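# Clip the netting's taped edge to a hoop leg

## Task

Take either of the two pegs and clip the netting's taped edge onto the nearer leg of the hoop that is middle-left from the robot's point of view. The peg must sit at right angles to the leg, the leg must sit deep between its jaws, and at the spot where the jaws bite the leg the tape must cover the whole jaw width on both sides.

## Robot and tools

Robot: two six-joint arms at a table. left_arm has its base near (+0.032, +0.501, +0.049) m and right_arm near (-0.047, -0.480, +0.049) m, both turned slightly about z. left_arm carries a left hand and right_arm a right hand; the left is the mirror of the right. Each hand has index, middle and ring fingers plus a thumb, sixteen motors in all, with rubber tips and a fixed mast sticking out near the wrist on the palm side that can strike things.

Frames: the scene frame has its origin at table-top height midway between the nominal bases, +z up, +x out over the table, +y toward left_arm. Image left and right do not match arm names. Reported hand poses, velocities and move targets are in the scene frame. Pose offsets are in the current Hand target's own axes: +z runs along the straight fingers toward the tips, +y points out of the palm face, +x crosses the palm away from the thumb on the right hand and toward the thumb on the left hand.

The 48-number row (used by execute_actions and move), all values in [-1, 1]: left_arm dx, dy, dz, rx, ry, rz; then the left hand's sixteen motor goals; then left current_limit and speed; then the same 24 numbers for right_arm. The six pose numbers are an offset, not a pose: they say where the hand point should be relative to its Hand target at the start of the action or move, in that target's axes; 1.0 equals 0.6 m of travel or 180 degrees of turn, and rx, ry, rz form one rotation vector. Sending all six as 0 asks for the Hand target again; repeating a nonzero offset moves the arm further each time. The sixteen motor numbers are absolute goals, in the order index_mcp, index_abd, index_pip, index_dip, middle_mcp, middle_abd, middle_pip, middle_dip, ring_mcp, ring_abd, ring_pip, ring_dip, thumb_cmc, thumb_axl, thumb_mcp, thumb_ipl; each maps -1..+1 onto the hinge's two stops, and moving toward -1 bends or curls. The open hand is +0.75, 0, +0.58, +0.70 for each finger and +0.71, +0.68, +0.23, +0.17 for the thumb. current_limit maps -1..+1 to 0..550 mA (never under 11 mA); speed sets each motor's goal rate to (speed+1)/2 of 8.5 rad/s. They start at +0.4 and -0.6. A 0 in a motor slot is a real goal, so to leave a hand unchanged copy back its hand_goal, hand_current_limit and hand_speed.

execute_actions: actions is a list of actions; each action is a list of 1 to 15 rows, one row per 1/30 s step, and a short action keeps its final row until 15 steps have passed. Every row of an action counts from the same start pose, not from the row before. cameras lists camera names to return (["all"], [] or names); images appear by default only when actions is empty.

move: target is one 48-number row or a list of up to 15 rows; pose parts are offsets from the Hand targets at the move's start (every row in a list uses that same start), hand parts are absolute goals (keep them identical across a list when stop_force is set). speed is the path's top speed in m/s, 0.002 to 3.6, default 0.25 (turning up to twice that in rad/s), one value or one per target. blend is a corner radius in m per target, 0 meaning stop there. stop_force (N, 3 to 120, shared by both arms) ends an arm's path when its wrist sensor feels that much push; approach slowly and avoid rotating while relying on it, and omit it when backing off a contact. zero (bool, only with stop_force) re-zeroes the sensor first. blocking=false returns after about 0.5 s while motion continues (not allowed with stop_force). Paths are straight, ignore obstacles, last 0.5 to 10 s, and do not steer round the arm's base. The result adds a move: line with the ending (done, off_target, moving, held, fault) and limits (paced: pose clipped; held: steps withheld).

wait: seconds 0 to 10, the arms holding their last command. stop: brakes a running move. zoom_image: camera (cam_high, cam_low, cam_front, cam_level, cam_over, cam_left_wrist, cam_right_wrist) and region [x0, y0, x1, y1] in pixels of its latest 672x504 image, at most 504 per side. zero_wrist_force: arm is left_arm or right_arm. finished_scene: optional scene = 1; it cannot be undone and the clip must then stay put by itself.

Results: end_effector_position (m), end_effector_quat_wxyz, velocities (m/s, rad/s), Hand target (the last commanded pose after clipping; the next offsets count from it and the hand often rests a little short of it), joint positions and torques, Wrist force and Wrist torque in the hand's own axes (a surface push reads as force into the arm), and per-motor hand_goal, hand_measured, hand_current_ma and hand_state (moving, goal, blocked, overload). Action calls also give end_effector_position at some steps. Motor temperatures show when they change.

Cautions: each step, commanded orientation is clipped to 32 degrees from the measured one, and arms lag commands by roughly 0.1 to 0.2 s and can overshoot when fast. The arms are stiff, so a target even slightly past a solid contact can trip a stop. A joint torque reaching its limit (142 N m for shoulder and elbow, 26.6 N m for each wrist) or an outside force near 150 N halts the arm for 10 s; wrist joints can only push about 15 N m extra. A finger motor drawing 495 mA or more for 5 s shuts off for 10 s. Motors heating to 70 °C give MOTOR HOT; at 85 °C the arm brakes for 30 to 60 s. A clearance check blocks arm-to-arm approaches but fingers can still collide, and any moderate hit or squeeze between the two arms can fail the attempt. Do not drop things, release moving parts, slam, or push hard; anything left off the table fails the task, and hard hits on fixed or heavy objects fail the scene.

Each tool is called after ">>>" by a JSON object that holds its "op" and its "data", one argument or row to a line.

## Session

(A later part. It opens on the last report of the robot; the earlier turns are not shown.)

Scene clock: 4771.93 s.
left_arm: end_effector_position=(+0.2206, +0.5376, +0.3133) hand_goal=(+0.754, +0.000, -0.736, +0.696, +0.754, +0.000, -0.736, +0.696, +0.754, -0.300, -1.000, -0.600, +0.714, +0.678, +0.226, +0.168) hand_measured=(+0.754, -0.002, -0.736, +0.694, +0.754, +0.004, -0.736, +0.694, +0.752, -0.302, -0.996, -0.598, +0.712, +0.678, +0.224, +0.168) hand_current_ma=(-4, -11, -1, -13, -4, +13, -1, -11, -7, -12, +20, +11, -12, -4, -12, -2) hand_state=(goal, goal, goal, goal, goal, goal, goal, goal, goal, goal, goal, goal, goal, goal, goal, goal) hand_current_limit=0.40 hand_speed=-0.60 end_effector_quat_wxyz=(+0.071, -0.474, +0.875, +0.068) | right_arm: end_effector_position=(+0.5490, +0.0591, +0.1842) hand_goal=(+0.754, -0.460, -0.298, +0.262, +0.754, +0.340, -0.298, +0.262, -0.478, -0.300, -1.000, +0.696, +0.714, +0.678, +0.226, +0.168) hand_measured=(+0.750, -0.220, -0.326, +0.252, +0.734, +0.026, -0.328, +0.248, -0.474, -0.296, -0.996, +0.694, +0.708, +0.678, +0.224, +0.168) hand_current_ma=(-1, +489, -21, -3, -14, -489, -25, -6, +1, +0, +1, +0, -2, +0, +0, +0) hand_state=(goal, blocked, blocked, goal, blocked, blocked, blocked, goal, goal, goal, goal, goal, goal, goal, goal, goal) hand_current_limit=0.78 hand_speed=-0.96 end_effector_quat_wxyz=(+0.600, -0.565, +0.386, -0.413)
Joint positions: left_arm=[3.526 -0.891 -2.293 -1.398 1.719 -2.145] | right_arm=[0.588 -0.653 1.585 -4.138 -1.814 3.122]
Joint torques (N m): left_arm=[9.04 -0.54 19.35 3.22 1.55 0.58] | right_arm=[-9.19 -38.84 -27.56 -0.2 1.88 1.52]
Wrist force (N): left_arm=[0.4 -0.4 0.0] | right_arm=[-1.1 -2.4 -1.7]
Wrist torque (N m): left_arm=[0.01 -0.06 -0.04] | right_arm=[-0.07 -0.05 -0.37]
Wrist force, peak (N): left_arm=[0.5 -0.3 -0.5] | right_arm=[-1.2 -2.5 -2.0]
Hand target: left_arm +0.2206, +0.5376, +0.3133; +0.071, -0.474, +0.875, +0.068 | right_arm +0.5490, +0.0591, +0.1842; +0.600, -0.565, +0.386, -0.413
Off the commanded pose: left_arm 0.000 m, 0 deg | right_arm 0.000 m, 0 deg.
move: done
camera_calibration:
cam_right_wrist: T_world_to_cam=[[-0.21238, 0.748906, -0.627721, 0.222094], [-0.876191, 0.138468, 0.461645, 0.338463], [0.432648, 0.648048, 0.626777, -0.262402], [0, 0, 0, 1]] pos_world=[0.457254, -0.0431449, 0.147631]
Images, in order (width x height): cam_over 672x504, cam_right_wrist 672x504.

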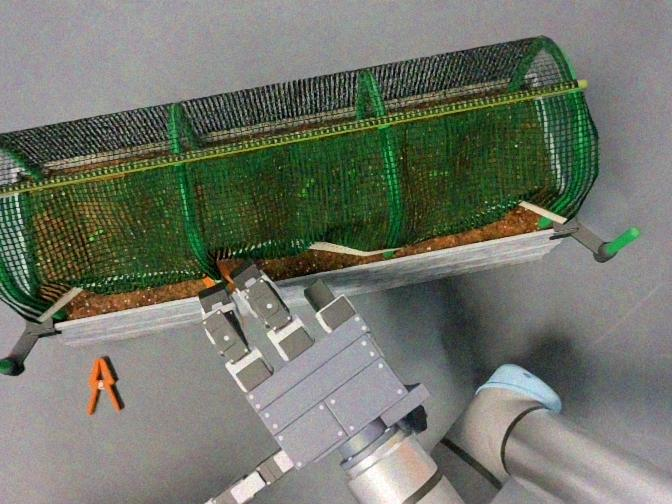

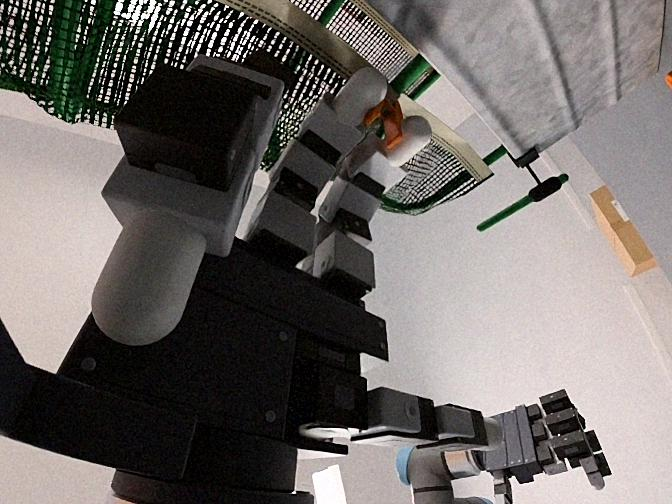

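>>> {"op": "move", "data": {
  "target": [
    [0,0,0,0,0,0,0.754,0,-0.737,0.696,0.754,0,-0.737,0.696,0.754,-0.3,-1,-0.6,0.714,0.678,0.226,0.168,0.4,-0.6,0,0,0,0,0,0,0.754,-0.39,-0.299,0.261,0.754,0.21,-0.299,0.261,-0.479,-0.3,-1,0.696,0.714,0.678,0.226,0.168,0.78,-0.96],
    [0,0,0,0,0,0,0.754,0,-0.737,0.696,0.754,0,-0.737,0.696,0.754,-0.3,-1,-0.6,0.714,0.678,0.226,0.168,0.4,-0.6,0,0,0,0,0,0,0.754,-0.30,-0.299,0.261,0.754,0.12,-0.299,0.261,-0.479,-0.3,-1,0.696,0.714,0.678,0.226,0.168,0.78,-0.96],
    [0,0,0,0,0,0,0.754,0,-0.737,0.696,0.754,0,-0.737,0.696,0.754,-0.3,-1,-0.6,0.714,0.678,0.226,0.168,0.4,-0.6,0,0,0,0,0,0,0.754,-0.20,-0.299,0.261,0.754,0.03,-0.299,0.261,-0.479,-0.3,-1,0.696,0.714,0.678,0.226,0.168,0.78,-0.96]
  ],
  "speed": 0.05,
  "cameras": ["cam_over", "cam_right_wrist"]
}}

>>> {"op": "zoom_image", "data": {
  "camera": "cam_over",
  "region": [190, 240, 260, 310]
}}

>>> {"op": "zoom_image", "data": {
  "camera": "cam_right_wrist",
  "region": [340, 20, 460, 140]
}}

Scene clock: 4795.73 s.
left_arm: end_effector_position=(+0.2206, +0.5376, +0.3133) hand_goal=(+0.754, +0.000, -0.736, +0.696, +0.754, +0.000, -0.736, +0.696, +0.754, -0.300, -1.000, -0.600, +0.714, +0.678, +0.226, +0.168) hand_measured=(+0.754, -0.002, -0.736, +0.694, +0.754, +0.004, -0.736, +0.694, +0.752, -0.302, -0.996, -0.598, +0.712, +0.678, +0.224, +0.168) hand_current_ma=(-4, -11, -1, -13, -4, +13, -1, -11, -7, -12, +20, +11, -12, -4, -12, -2) hand_state=(goal, goal, goal, goal, goal, goal, goal, goal, goal, goal, goal, goal, goal, goal, goal, goal) hand_current_limit=0.40 hand_speed=-0.60 end_effector_quat_wxyz=(+0.071, -0.474, +0.875, +0.068) | right_arm: end_effector_position=(+0.5490, +0.0591, +0.1842) hand_goal=(+0.754, -0.200, -0.298, +0.262, +0.754, +0.030, -0.298, +0.262, -0.478, -0.300, -1.000, +0.696, +0.714, +0.678, +0.226, +0.168) hand_measured=(+0.742, -0.154, -0.326, +0.252, +0.732, -0.020, -0.328, +0.248, -0.474, -0.296, -0.996, +0.694, +0.708, +0.678, +0.224, +0.168) hand_current_ma=(-5, +40, -22, -3, -17, -47, -25, -6, +1, +0, +1, +0, -2, +0, +0, +0) hand_state=(goal, blocked, blocked, goal, blocked, blocked, blocked, goal, goal, goal, goal, goal, goal, goal, goal, goal) hand_current_limit=0.78 hand_speed=-0.96 end_effector_quat_wxyz=(+0.600, -0.565, +0.386, -0.413)
Joint positions: left_arm=[3.526 -0.891 -2.293 -1.398 1.719 -2.145] | right_arm=[0.588 -0.653 1.585 -4.138 -1.814 3.122]
Joint torques (N m): left_arm=[8.36 -0.58 19.28 3.35 1.49 0.66] | right_arm=[-7.79 -39.21 -26.27 -0.18 1.86 1.35]
Wrist force (N): left_arm=[-0.1 -0.4 0.0] | right_arm=[-1.1 -2.6 -3.3]
Wrist torque (N m): left_arm=[0.01 -0.02 -0.07] | right_arm=[-0.02 0.00 -0.38]
Wrist force, peak (N): left_arm=[0.5 -0.3 -0.4] | right_arm=[-1.0 -2.8 -3.3]
Hand target: left_arm +0.2206, +0.5376, +0.3133; +0.071, -0.474, +0.875, +0.068 | right_arm +0.5490, +0.0591, +0.1842; +0.600, -0.565, +0.386, -0.413
Off the commanded pose: left_arm 0.000 m, 0 deg | right_arm 0.000 m, 0 deg.
move: done
camera_calibration:
cam_right_wrist: T_world_to_cam=[[-0.21238, 0.748906, -0.627721, 0.222094], [-0.876191, 0.138468, 0.461645, 0.338463], [0.432648, 0.648048, 0.626777, -0.262402], [0, 0, 0, 1]] pos_world=[0.457254, -0.0431449, 0.147631]
Images, in order (width x height): cam_over 672x504, cam_right_wrist 672x504.

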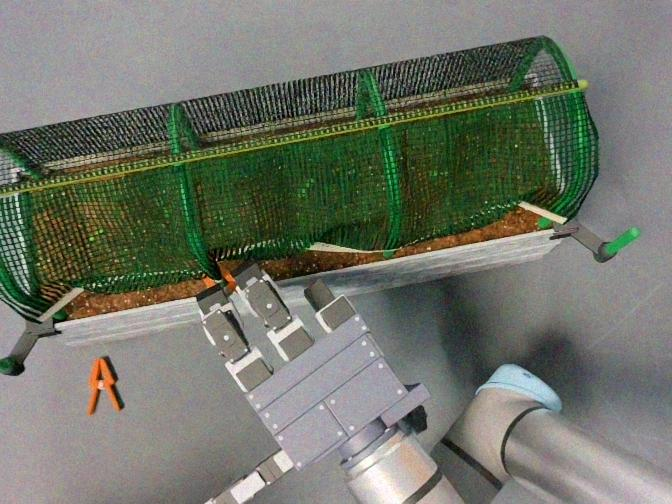

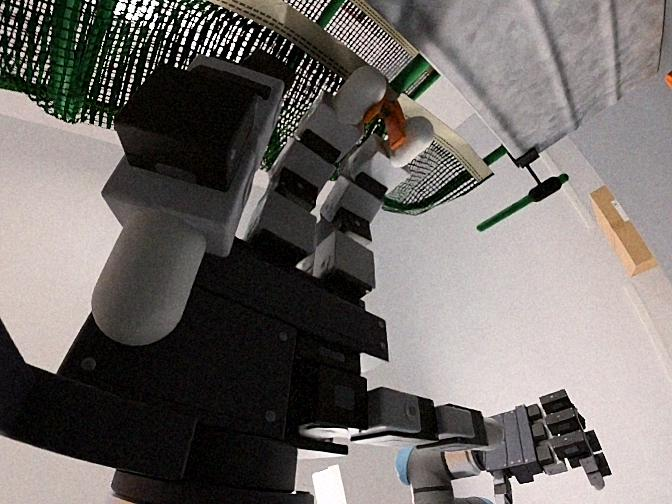

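Scaled by 7.200 from the camera's 672x504 image, which has a finer 960x720 frame.

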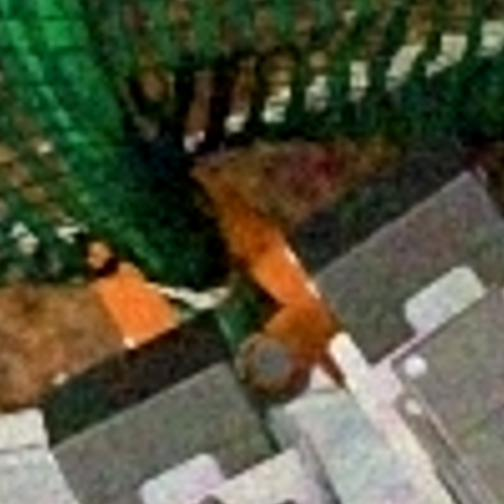

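Scaled by 4.200 from the camera's 672x504 image, which has a finer 960x720 frame.

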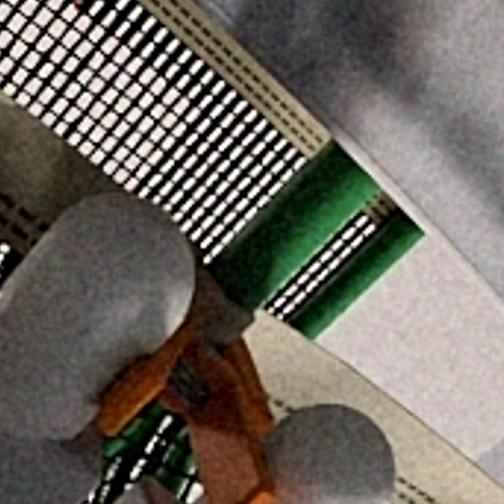

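>>> {"op": "move", "data": {
  "target": [
    [0,0,0,0,0,0,0.754,0,-0.737,0.696,0.754,0,-0.737,0.696,0.754,-0.3,-1,-0.6,0.714,0.678,0.226,0.168,0.4,-0.6,0,0,0,0,0,0,0.754,-0.10,-0.299,0.261,0.754,-0.07,-0.299,0.261,-0.479,-0.3,-1,0.696,0.714,0.678,0.226,0.168,0.78,-0.96],
    [0,0,0,0,0,0,0.754,0,-0.737,0.696,0.754,0,-0.737,0.696,0.754,-0.3,-1,-0.6,0.714,0.678,0.226,0.168,0.4,-0.6,0,0,0,0,0,0,0.754,0,-0.299,0.261,0.754,-0.18,-0.299,0.261,-0.479,-0.3,-1,0.696,0.714,0.678,0.226,0.168,0.6,-0.96],
    [0,0,0,0,0,0,0.754,0,-0.737,0.696,0.754,0,-0.737,0.696,0.754,-0.3,-1,-0.6,0.714,0.678,0.226,0.168,0.4,-0.6,0,0,0,0,0,0,0.754,0.30,-0.299,0.261,0.754,-0.45,-0.299,0.261,-0.479,-0.3,-1,0.696,0.714,0.678,0.226,0.168,0.4,-0.9]
  ],
  "speed": 0.05,
  "cameras": ["cam_over", "cam_right_wrist"]
}}

>>> {"op": "zoom_image", "data": {
  "camera": "cam_over",
  "region": [190, 240, 260, 310]
}}

>>> {"op": "zoom_image", "data": {
  "camera": "cam_right_wrist",
  "region": [340, 20, 460, 140]
}}

Scene clock: 4814.73 s.
left_arm: end_effector_position=(+0.2206, +0.5376, +0.3133) hand_goal=(+0.754, +0.000, -0.736, +0.696, +0.754, +0.000, -0.736, +0.696, +0.754, -0.300, -1.000, -0.600, +0.714, +0.678, +0.226, +0.168) hand_measured=(+0.754, -0.002, -0.736, +0.694, +0.754, +0.004, -0.736, +0.694, +0.752, -0.302, -0.996, -0.598, +0.712, +0.678, +0.224, +0.168) hand_current_ma=(-4, -11, -1, -13, -4, +13, -1, -11, -7, -12, +20, +11, -12, -4, -12, -2) hand_state=(goal, goal, goal, goal, goal, goal, goal, goal, goal, goal, goal, goal, goal, goal, goal, goal) hand_current_limit=0.40 hand_speed=-0.60 end_effector_quat_wxyz=(+0.071, -0.474, +0.875, +0.068) | right_arm: end_effector_position=(+0.5490, +0.0591, +0.1842) hand_goal=(+0.754, +0.300, -0.298, +0.262, +0.754, -0.450, -0.298, +0.262, -0.478, -0.300, -1.000, +0.696, +0.714, +0.678, +0.226, +0.168) hand_measured=(+0.738, +0.298, -0.304, +0.260, +0.734, -0.446, -0.304, +0.260, -0.474, -0.296, -0.996, +0.694, +0.708, +0.678, +0.224, +0.168) hand_current_ma=(-9, +0, -1, +0, -13, +1, -1, +0, +1, +0, +1, +0, -2, +0, +0, +0) hand_state=(goal, goal, goal, goal, goal, goal, goal, goal, goal, goal, goal, goal, goal, goal, goal, goal) hand_current_limit=0.40 hand_speed=-0.90 end_effector_quat_wxyz=(+0.600, -0.565, +0.386, -0.413)
Joint positions: left_arm=[3.526 -0.891 -2.293 -1.398 1.719 -2.145] | right_arm=[0.588 -0.653 1.585 -4.138 -1.814 3.122]
Joint torques (N m): left_arm=[8.74 -0.27 19.38 3.36 1.44 0.64] | right_arm=[-6.9 -40.65 -26.55 -0.37 1.2 1.25]
Wrist force (N): left_arm=[0.3 -0.3 -0.4] | right_arm=[-1.3 -1.7 -0.3]
Wrist torque (N m): left_arm=[0.05 -0.06 -0.04] | right_arm=[-0.11 -0.05 -0.36]
Wrist force, peak (N): left_arm=[0.5 0.0 -0.7] | right_arm=[-0.9 -2.9 -3.4]
Hand target: left_arm +0.2206, +0.5376, +0.3133; +0.071, -0.474, +0.875, +0.068 | right_arm +0.5490, +0.0591, +0.1842; +0.600, -0.565, +0.386, -0.413
Off the commanded pose: left_arm 0.000 m, 0 deg | right_arm 0.000 m, 0 deg.
move: done
camera_calibration:
cam_right_wrist: T_world_to_cam=[[-0.21238, 0.748906, -0.627721, 0.222094], [-0.876191, 0.138468, 0.461645, 0.338463], [0.432648, 0.648048, 0.626777, -0.262402], [0, 0, 0, 1]] pos_world=[0.457254, -0.0431449, 0.147631]
Images, in order (width x height): cam_over 672x504, cam_right_wrist 672x504.

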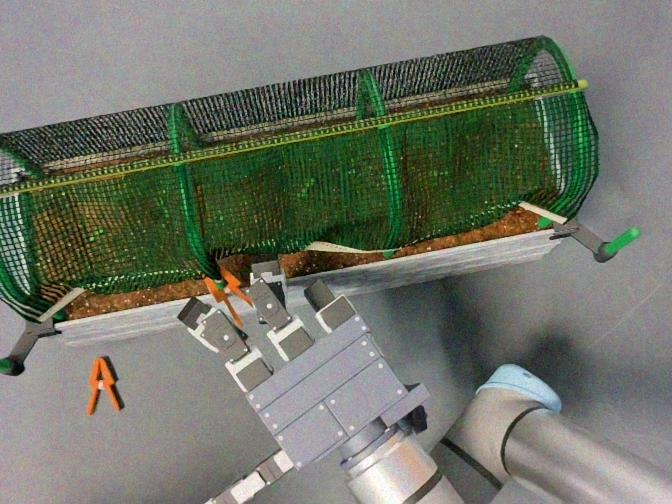

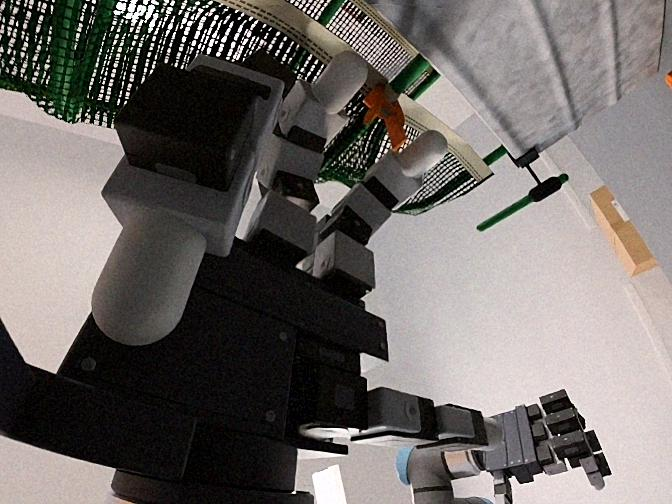

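Scaled by 7.200 from the camera's 672x504 image, which has a finer 960x720 frame.

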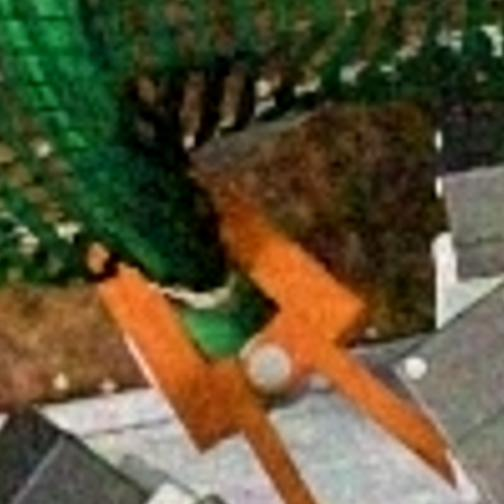

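Scaled by 4.200 from the camera's 672x504 image, which has a finer 960x720 frame.

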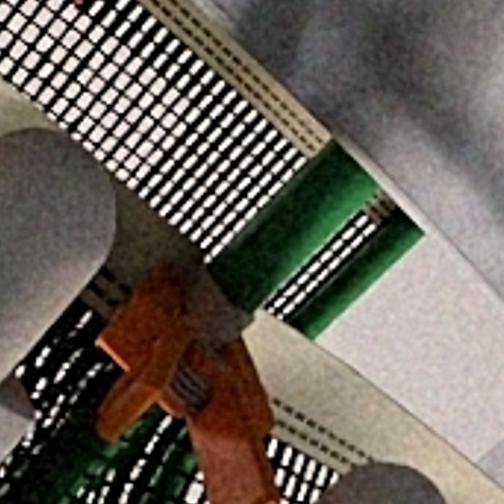

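>>> {"op": "move", "data": {
  "target": [
    [0,0,0,0,0,0,0.754,0,-0.737,0.696,0.754,0,-0.737,0.696,0.754,-0.3,-1,-0.6,0.714,0.678,0.226,0.168,0.4,-0.6,0,0,-0.1,0,0,0,0.754,0.30,-0.299,0.261,0.754,-0.45,-0.299,0.261,-0.479,-0.3,-1,0.696,0.714,0.678,0.226,0.168,0.4,-0.9],
    [0,0,0,0,0,0,0.754,0,-0.737,0.696,0.754,0,-0.737,0.696,0.754,-0.3,-1,-0.6,0.714,0.678,0.226,0.168,0.4,-0.6,0.23,-0.02,-0.23,0,0,0,0.754,0.30,-0.299,0.261,0.754,-0.45,-0.299,0.261,-0.479,-0.3,-1,0.696,0.714,0.678,0.226,0.168,0.4,-0.9]
  ],
  "speed": [0.05,0.15],
  "blend": [0.01,0],
  "cameras": ["all"]
}}

>>> {"op": "zoom_image", "data": {
  "camera": "cam_level",
  "region": [240, 262, 300, 307]
}}

>>> {"op": "zoom_image", "data": {
  "camera": "cam_front",
  "region": [270, 260, 330, 320]
}}

>>> {"op": "zoom_image", "data": {
  "camera": "cam_over",
  "region": [195, 260, 245, 310]
}}

>>> {"op": "zoom_image", "data": {
  "camera": "cam_low",
  "region": [280, 180, 480, 330]
}}

>>> {"op": "zoom_image", "data": {
  "camera": "cam_high",
  "region": [340, 230, 440, 310]
}}

Scene clock: 4854.83 s.
left_arm: end_effector_position=(+0.2206, +0.5376, +0.3133) hand_goal=(+0.754, +0.000, -0.736, +0.696, +0.754, +0.000, -0.736, +0.696, +0.754, -0.300, -1.000, -0.600, +0.714, +0.678, +0.226, +0.168) hand_measured=(+0.754, -0.002, -0.736, +0.694, +0.754, +0.004, -0.736, +0.694, +0.752, -0.302, -0.996, -0.598, +0.712, +0.678, +0.224, +0.168) hand_current_ma=(-4, -11, -1, -13, -4, +13, -1, -11, -7, -12, +20, +11, -12, -4, -12, -2) hand_state=(goal, goal, goal, goal, goal, goal, goal, goal, goal, goal, goal, goal, goal, goal, goal, goal) hand_current_limit=0.40 hand_speed=-0.60 end_effector_quat_wxyz=(+0.071, -0.474, +0.875, +0.068) | right_arm: end_effector_position=(+0.4695, -0.1193, +0.1880) hand_goal=(+0.754, +0.300, -0.298, +0.262, +0.754, -0.450, -0.298, +0.262, -0.478, -0.300, -1.000, +0.696, +0.714, +0.678, +0.226, +0.168) hand_measured=(+0.738, +0.298, -0.304, +0.260, +0.736, -0.446, -0.304, +0.260, -0.474, -0.296, -0.996, +0.694, +0.708, +0.678, +0.224, +0.168) hand_current_ma=(-9, +0, -1, +0, -12, +0, -1, +0, +1, +0, +1, +0, -2, +0, +0, +0) hand_state=(goal, goal, goal, goal, goal, goal, goal, goal, goal, goal, goal, goal, goal, goal, goal, goal) hand_current_limit=0.40 hand_speed=-0.90 end_effector_quat_wxyz=(+0.600, -0.565, +0.386, -0.413)
Joint positions: left_arm=[3.526 -0.891 -2.293 -1.398 1.719 -2.145] | right_arm=[0.33 -0.869 2.162 -4.498 -1.556 3.139]
Joint torques (N m): left_arm=[8.88 -0.52 19.6 3.39 1.44 0.61] | right_arm=[-7.49 -47.04 3.84 -3.01 1.94 1.36]
Wrist force (N): left_arm=[0.5 0.0 -0.2] | right_arm=[-0.7 -2.1 0.4]
Wrist torque (N m): left_arm=[0.07 -0.08 -0.02] | right_arm=[-0.15 -0.06 -0.35]
Wrist force, peak (N): left_arm=[0.2 -0.4 -0.7] | right_arm=[-1.9 -2.0 0.0]
Hand target: left_arm +0.2206, +0.5376, +0.3133; +0.071, -0.474, +0.875, +0.068 | right_arm +0.4695, -0.1195, +0.1880; +0.600, -0.565, +0.386, -0.413
Off the commanded pose: left_arm 0.000 m, 0 deg | right_arm 0.000 m, 0 deg.
move: done
camera_calibration:
cam_left_wrist: T_world_to_cam=[[0.954089, 0.290284, 0.0738172, -0.418469], [0.177019, -0.745282, 0.642821, 0.112634], [0.241615, -0.600242, -0.762451, 0.628287], [0, 0, 0, 1]] pos_world=[0.227515, 0.582543, 0.437525]
cam_right_wrist: T_world_to_cam=[[-0.2123, 0.748917, -0.627735, 0.341249], [-0.876143, 0.13862, 0.461691, 0.291776], [0.432785, 0.648003, 0.626729, -0.114766], [0, 0, 0, 1]] pos_world=[0.377754, -0.221645, 0.151431]

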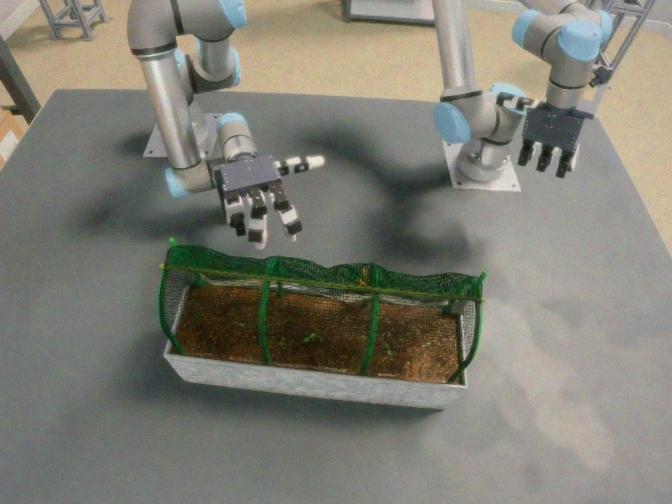

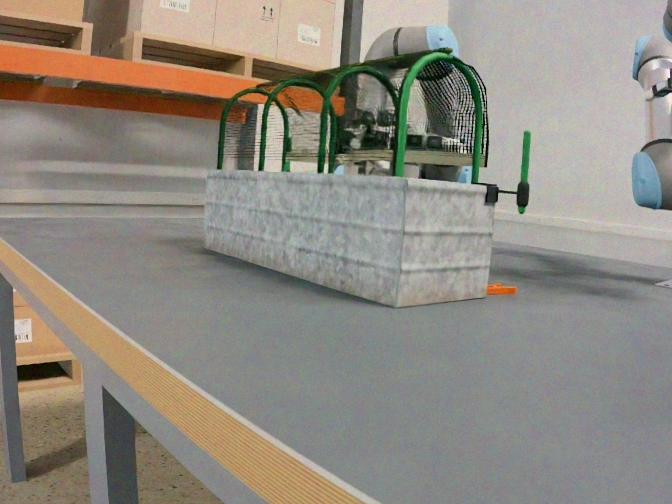

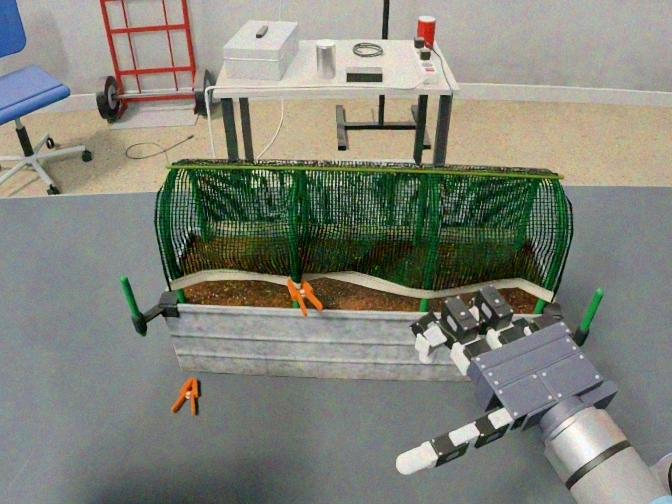

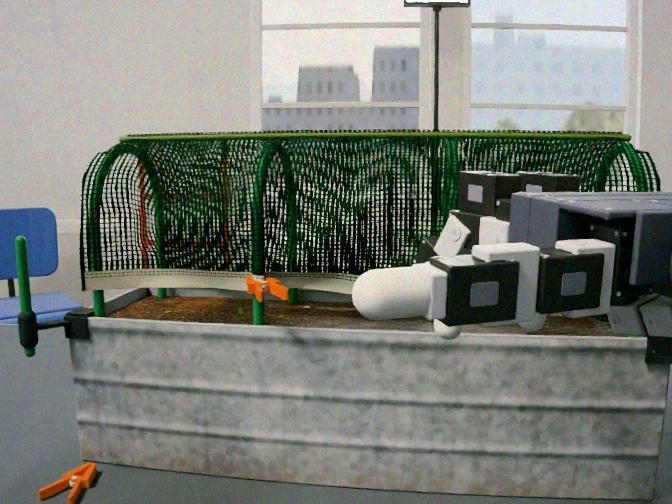

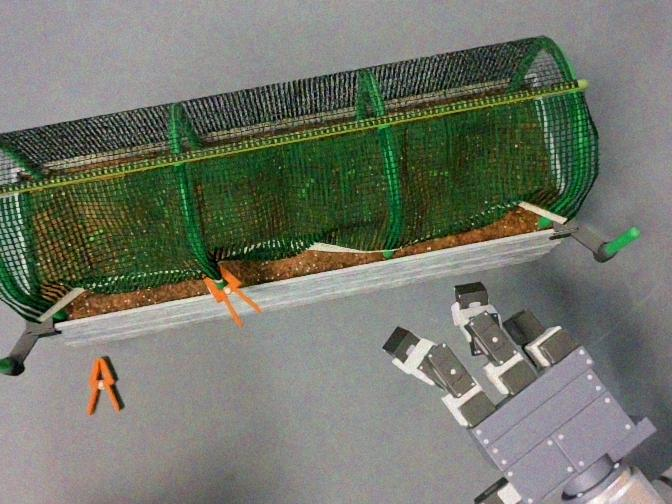

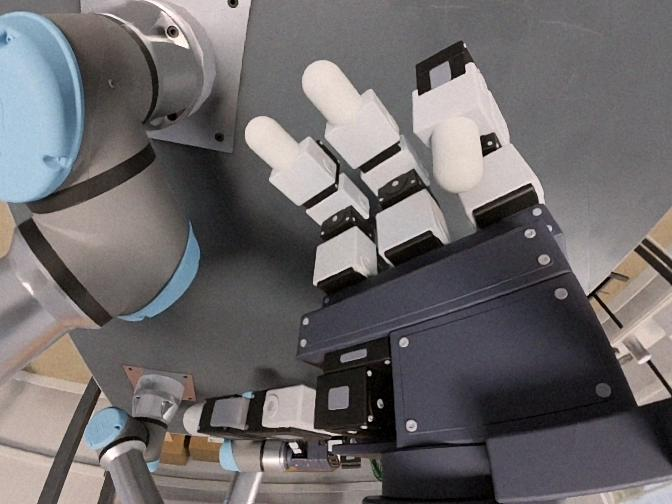

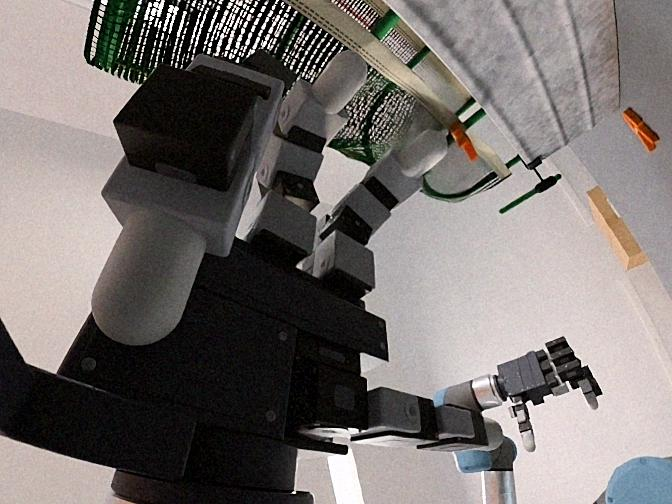

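Scaled by 8.400 from the camera's 672x504 image, which has a finer 960x720 frame.

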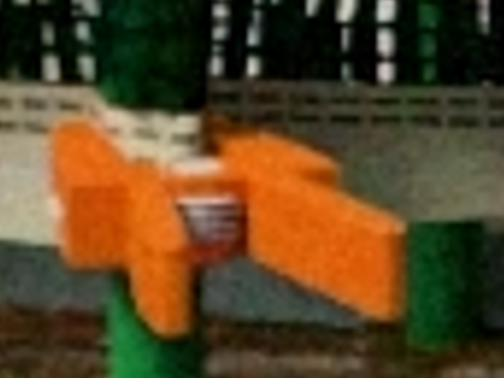

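Scaled by 8.400 from the camera's 672x504 image, which has a finer 960x720 frame.

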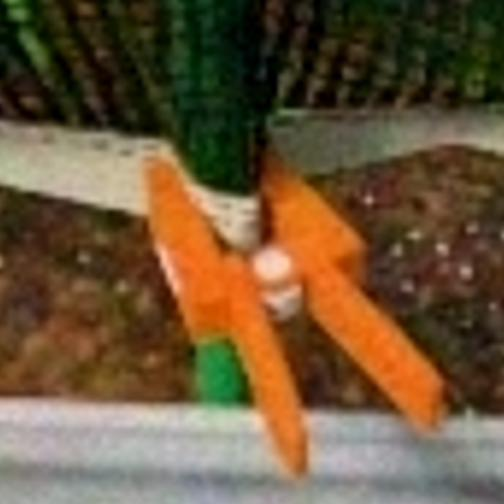

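Scaled by 10.080 from the camera's 672x504 image, which has a finer 960x720 frame.

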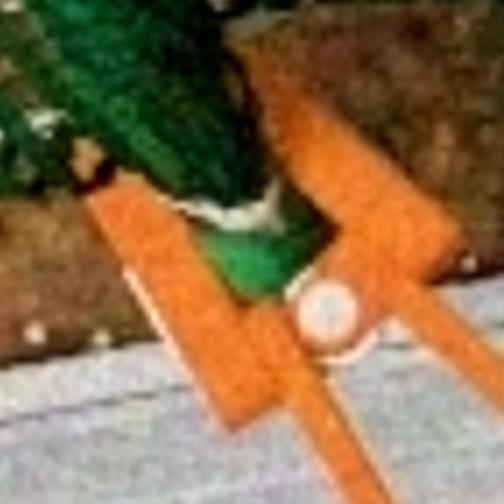

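Scaled by 2.520 from the camera's 672x504 image, which has a finer 960x720 frame.

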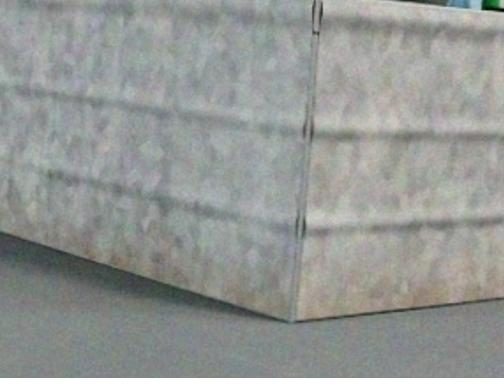

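Scaled by 5.040 from the camera's 672x504 image, which has a finer 960x720 frame.

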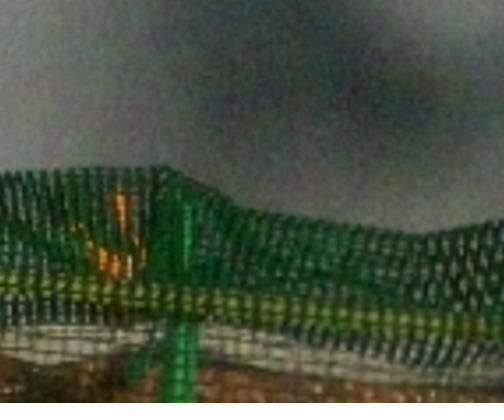

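>>> {"op": "zoom_image", "data": {
  "camera": "cam_over",
  "region": [205, 265, 235, 295]
}}

>>> {"op": "zoom_image", "data": {
  "camera": "cam_level",
  "region": [242, 268, 282, 298]
}}

>>> {"op": "zoom_image", "data": {
  "camera": "cam_front",
  "region": [280, 270, 320, 310]
}}

>>> {"op": "zoom_image", "data": {
  "camera": "cam_right_wrist",
  "region": [420, 90, 520, 190]
}}

>>> {"op": "zoom_image", "data": {
  "camera": "cam_low",
  "region": [300, 120, 420, 190]
}}

Scaled by 16.800 from the camera's 672x504 image, which has a finer 960x720 frame.

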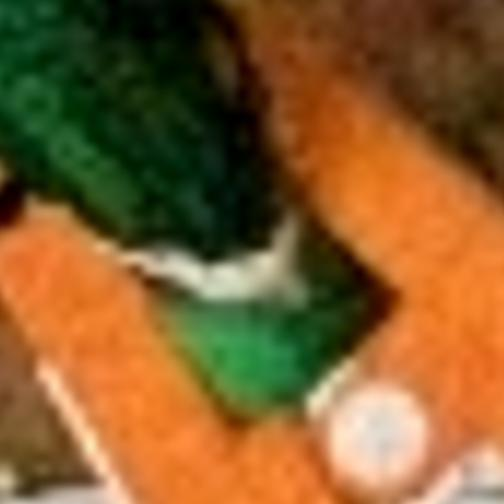

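Scaled by 12.600 from the camera's 672x504 image, which has a finer 960x720 frame.

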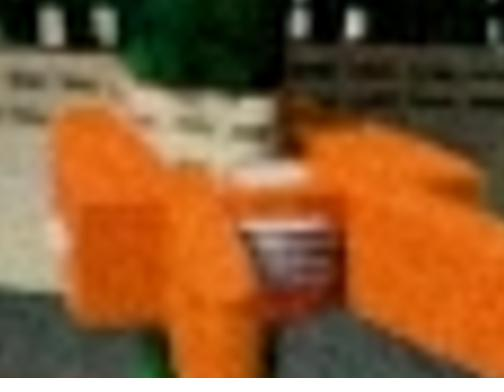

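Scaled by 12.600 from the camera's 672x504 image, which has a finer 960x720 frame.

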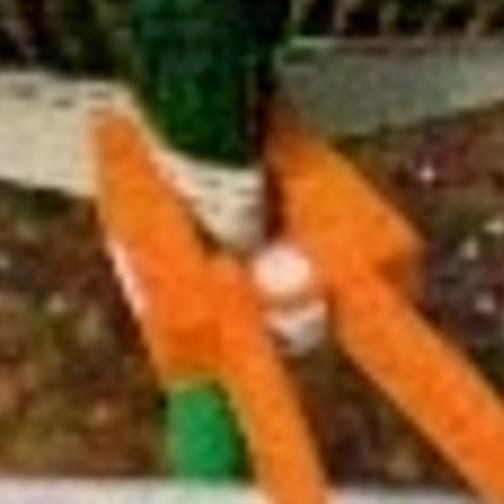

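Scaled by 5.040 from the camera's 672x504 image, which has a finer 960x720 frame.

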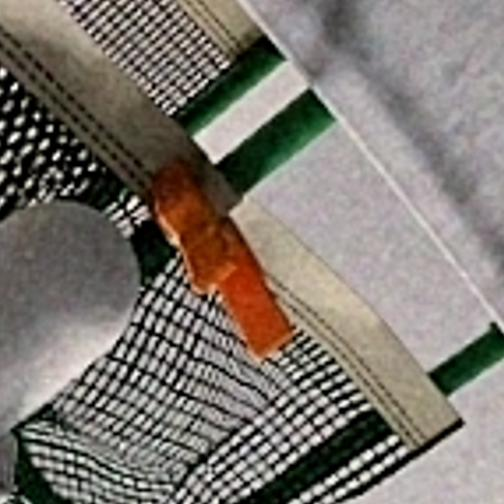

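Scaled by 4.200 from the camera's 672x504 image, which has a finer 960x720 frame.

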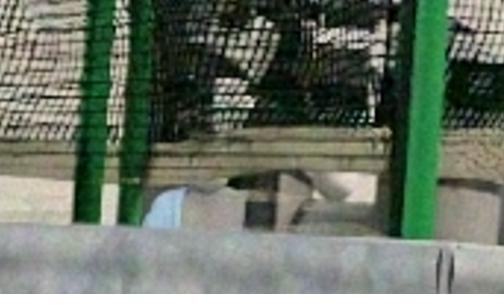

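>>> {"op": "zoom_image", "data": {
  "camera": "cam_right_wrist",
  "region": [440, 110, 490, 160]
}}

>>> {"op": "zoom_image", "data": {
  "camera": "cam_low",
  "region": [225, 140, 295, 190]
}}

>>> {"op": "zoom_image", "data": {
  "camera": "cam_high",
  "region": [350, 255, 390, 295]
}}

Scaled by 10.080 from the camera's 672x504 image, which has a finer 960x720 frame.

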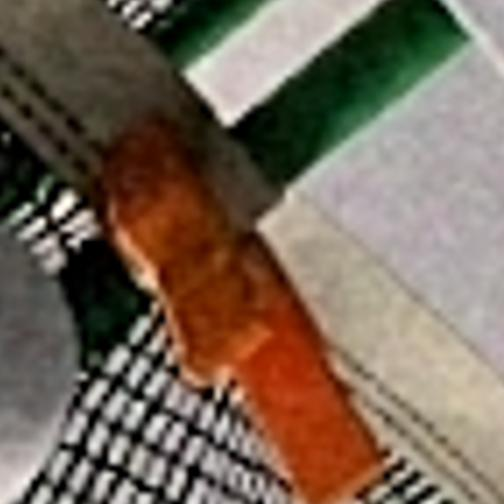

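Scaled by 7.200 from the camera's 672x504 image, which has a finer 960x720 frame.

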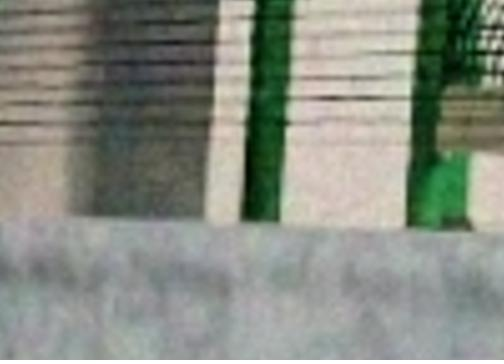

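Scaled by 12.600 from the camera's 672x504 image, which has a finer 960x720 frame.

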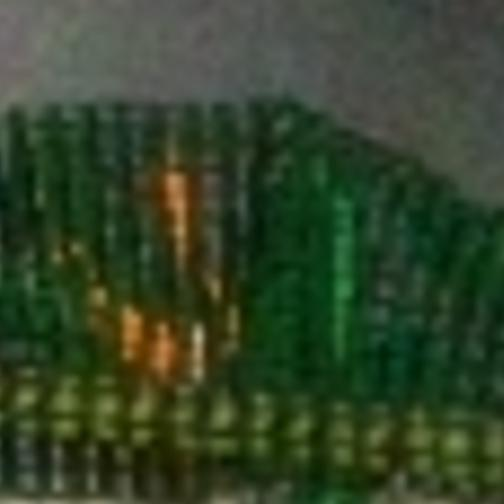

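>>> {"op": "move", "data": {
  "target": [
    [0,0,0,0,0,0,0.754,0,-0.737,0.696,0.754,0,-0.737,0.696,0.754,-0.3,-1,-0.6,0.714,0.678,0.226,0.168,0.4,-0.6,-0.23,0.02,0.13,0,0,0,0.754,0.30,-0.299,0.261,0.754,-0.45,-0.299,0.261,-0.479,-0.3,-1,0.696,0.714,0.678,0.226,0.168,0.4,-0.9],
    [0,0,0,0,0,0,0.754,0,-0.737,0.696,0.754,0,-0.737,0.696,0.754,-0.3,-1,-0.6,0.714,0.678,0.226,0.168,0.4,-0.6,-0.23,0.02,0.23,0,0,0,0.754,0.30,-0.299,0.261,0.754,-0.45,-0.299,0.261,-0.479,-0.3,-1,0.696,0.714,0.678,0.226,0.168,0.4,-0.9]
  ],
  "speed": [0.15,0.05],
  "blend": [0.005,0],
  "cameras": ["cam_over"]
}}

>>> {"op": "zoom_image", "data": {
  "camera": "cam_over",
  "region": [190, 240, 260, 310]
}}

Scene clock: 5036.53 s.
left_arm: end_effector_position=(+0.2206, +0.5376, +0.3133) hand_goal=(+0.754, +0.000, -0.736, +0.696, +0.754, +0.000, -0.736, +0.696, +0.754, -0.300, -1.000, -0.600, +0.714, +0.678, +0.226, +0.168) hand_measured=(+0.754, -0.002, -0.736, +0.694, +0.754, +0.004, -0.736, +0.694, +0.752, -0.302, -0.996, -0.598, +0.712, +0.678, +0.224, +0.168) hand_current_ma=(-4, -11, -1, -13, -4, +13, -1, -11, -7, -12, +20, +11, -12, -4, -12, -2) hand_state=(goal, goal, goal, goal, goal, goal, goal, goal, goal, goal, goal, goal, goal, goal, goal, goal) hand_current_limit=0.40 hand_speed=-0.60 end_effector_quat_wxyz=(+0.071, -0.474, +0.875, +0.068) | right_arm: end_effector_position=(+0.5488, +0.0590, +0.1842) hand_goal=(+0.754, +0.300, -0.298, +0.262, +0.754, -0.450, -0.298, +0.262, -0.478, -0.300, -1.000, +0.696, +0.714, +0.678, +0.226, +0.168) hand_measured=(+0.738, +0.298, -0.304, +0.260, +0.736, -0.448, -0.304, +0.260, -0.474, -0.296, -0.996, +0.694, +0.708, +0.678, +0.224, +0.168) hand_current_ma=(-9, +0, -1, +0, -12, +0, -1, +0, +1, +0, +1, +0, -2, +0, +0, +0) hand_state=(goal, goal, goal, goal, goal, goal, goal, goal, goal, goal, goal, goal, goal, goal, goal, goal) hand_current_limit=0.40 hand_speed=-0.90 end_effector_quat_wxyz=(+0.600, -0.565, +0.386, -0.413)
Joint positions: left_arm=[3.526 -0.891 -2.293 -1.398 1.719 -2.145] | right_arm=[0.588 -0.654 1.586 -4.139 -1.814 3.122]
Joint torques (N m): left_arm=[8.75 -0.58 19.26 3.5 1.42 0.6] | right_arm=[-8.09 -39.8 -25.89 -0.27 1.96 1.38]
Wrist force (N): left_arm=[0.1 -0.3 -0.1] | right_arm=[-1.2 -1.6 -0.7]
Wrist torque (N m): left_arm=[0.01 -0.03 -0.06] | right_arm=[-0.06 -0.02 -0.36]
Wrist force, peak (N): left_arm=[0.8 -0.4 0.0] | right_arm=[-0.6 -2.5 0.6]
Hand target: left_arm +0.2206, +0.5376, +0.3133; +0.071, -0.474, +0.875, +0.068 | right_arm +0.5490, +0.0591, +0.1842; +0.600, -0.565, +0.386, -0.413
Off the commanded pose: left_arm 0.000 m, 0 deg | right_arm 0.000 m, 0 deg.
move: done
Images, in order (width x height): cam_over 672x504.

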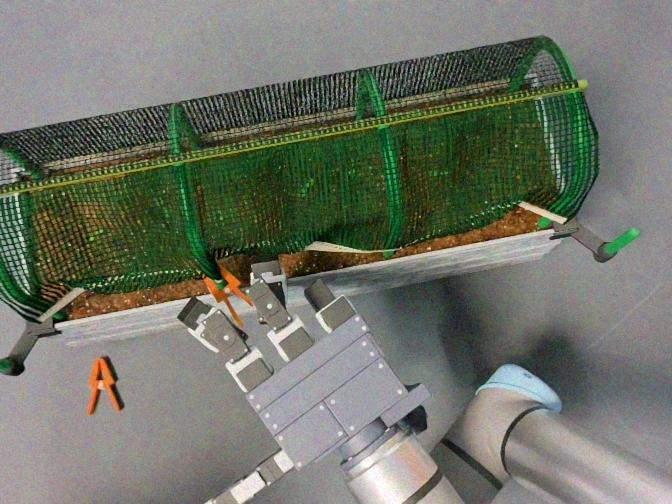

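Scaled by 7.200 from the camera's 672x504 image, which has a finer 960x720 frame.

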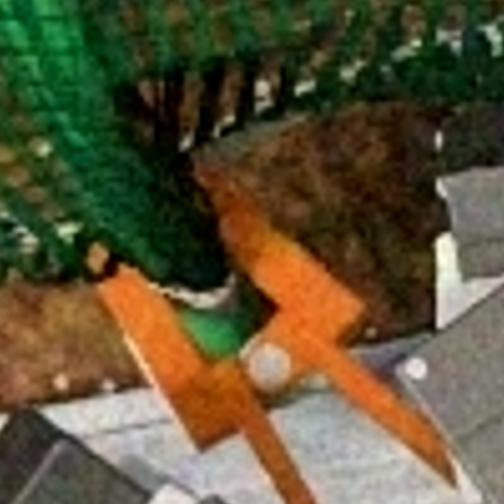

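Close onto the handles and squeeze open.

>>> {"op": "move", "data": {
  "target": [
    [0,0,0,0,0,0,0.754,0,-0.737,0.696,0.754,0,-0.737,0.696,0.754,-0.3,-1,-0.6,0.714,0.678,0.226,0.168,0.4,-0.6,0,0,0,0,0,0,0.754,0.06,-0.299,0.261,0.754,-0.22,-0.299,0.261,-0.479,-0.3,-1,0.696,0.714,0.678,0.226,0.168,0.4,-0.9],
    [0,0,0,0,0,0,0.754,0,-0.737,0.696,0.754,0,-0.737,0.696,0.754,-0.3,-1,-0.6,0.714,0.678,0.226,0.168,0.4,-0.6,0,0,0,0,0,0,0.754,-0.24,-0.299,0.261,0.754,0.10,-0.299,0.261,-0.479,-0.3,-1,0.696,0.714,0.678,0.226,0.168,0.4,-0.96]
  ],
  "speed": 0.05,
  "cameras": ["cam_over"]
}}

>>> {"op": "zoom_image", "data": {
  "camera": "cam_over",
  "region": [190, 240, 260, 310]
}}

Scene clock: 5047.80 s.
left_arm: end_effector_position=(+0.2206, +0.5376, +0.3133) hand_goal=(+0.754, +0.000, -0.736, +0.696, +0.754, +0.000, -0.736, +0.696, +0.754, -0.300, -1.000, -0.600, +0.714, +0.678, +0.226, +0.168) hand_measured=(+0.754, -0.002, -0.736, +0.694, +0.754, +0.004, -0.736, +0.694, +0.752, -0.302, -0.996, -0.598, +0.712, +0.678, +0.224, +0.168) hand_current_ma=(-4, -11, -1, -13, -4, +13, -1, -11, -7, -12, +20, +11, -12, -4, -12, -2) hand_state=(goal, goal, goal, goal, goal, goal, goal, goal, goal, goal, goal, goal, goal, goal, goal, goal) hand_current_limit=0.40 hand_speed=-0.60 end_effector_quat_wxyz=(+0.071, -0.474, +0.875, +0.068) | right_arm: end_effector_position=(+0.5490, +0.0591, +0.1842) hand_goal=(+0.754, -0.240, -0.298, +0.262, +0.754, +0.100, -0.298, +0.262, -0.478, -0.300, -1.000, +0.696, +0.714, +0.678, +0.226, +0.168) hand_measured=(+0.742, -0.148, -0.302, +0.260, +0.736, -0.004, -0.302, +0.260, -0.474, -0.296, -0.996, +0.694, +0.708, +0.678, +0.224, +0.168) hand_current_ma=(-6, +138, -1, +0, -11, -171, -1, +0, +1, +0, +1, +0, -2, +0, +0, +0) hand_state=(goal, blocked, goal, goal, goal, blocked, goal, goal, goal, goal, goal, goal, goal, goal, goal, goal) hand_current_limit=0.40 hand_speed=-0.96 end_effector_quat_wxyz=(+0.600, -0.565, +0.386, -0.413)
Joint positions: left_arm=[3.526 -0.891 -2.293 -1.398 1.719 -2.145] | right_arm=[0.588 -0.653 1.585 -4.138 -1.814 3.122]
Joint torques (N m): left_arm=[8.74 -0.36 19.39 3.51 1.4 0.52] | right_arm=[-7.05 -40.08 -25.91 -0.53 1.4 1.33]
Wrist force (N): left_arm=[0.1 0.2 -0.1] | right_arm=[-1.4 -1.8 0.5]
Wrist torque (N m): left_arm=[0.07 -0.03 -0.07] | right_arm=[-0.15 -0.05 -0.38]
Wrist force, peak (N): left_arm=[0.4 -0.3 -0.6] | right_arm=[-1.3 -2.2 -0.3]
Hand target: left_arm +0.2206, +0.5376, +0.3133; +0.071, -0.474, +0.875, +0.068 | right_arm +0.5490, +0.0591, +0.1842; +0.600, -0.565, +0.386, -0.413
Off the commanded pose: left_arm 0.000 m, 0 deg | right_arm 0.000 m, 0 deg.
move: done
Images, in order (width x height): cam_over 672x504.

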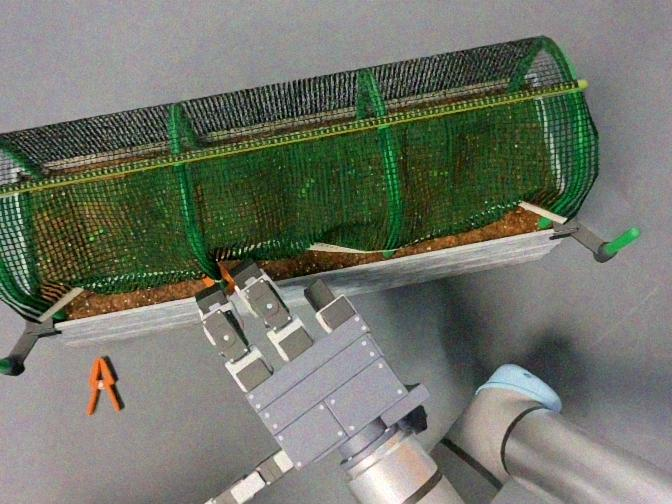

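Scaled by 7.200 from the camera's 672x504 image, which has a finer 960x720 frame.

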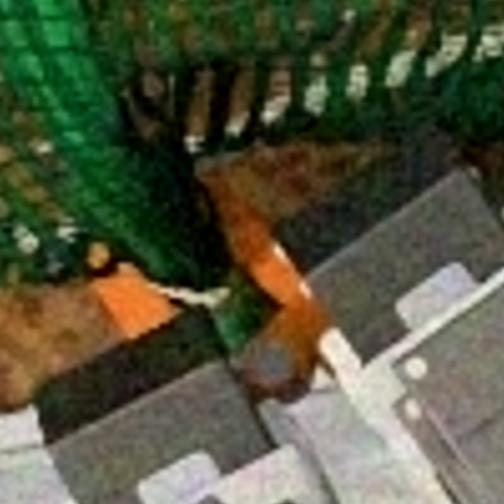

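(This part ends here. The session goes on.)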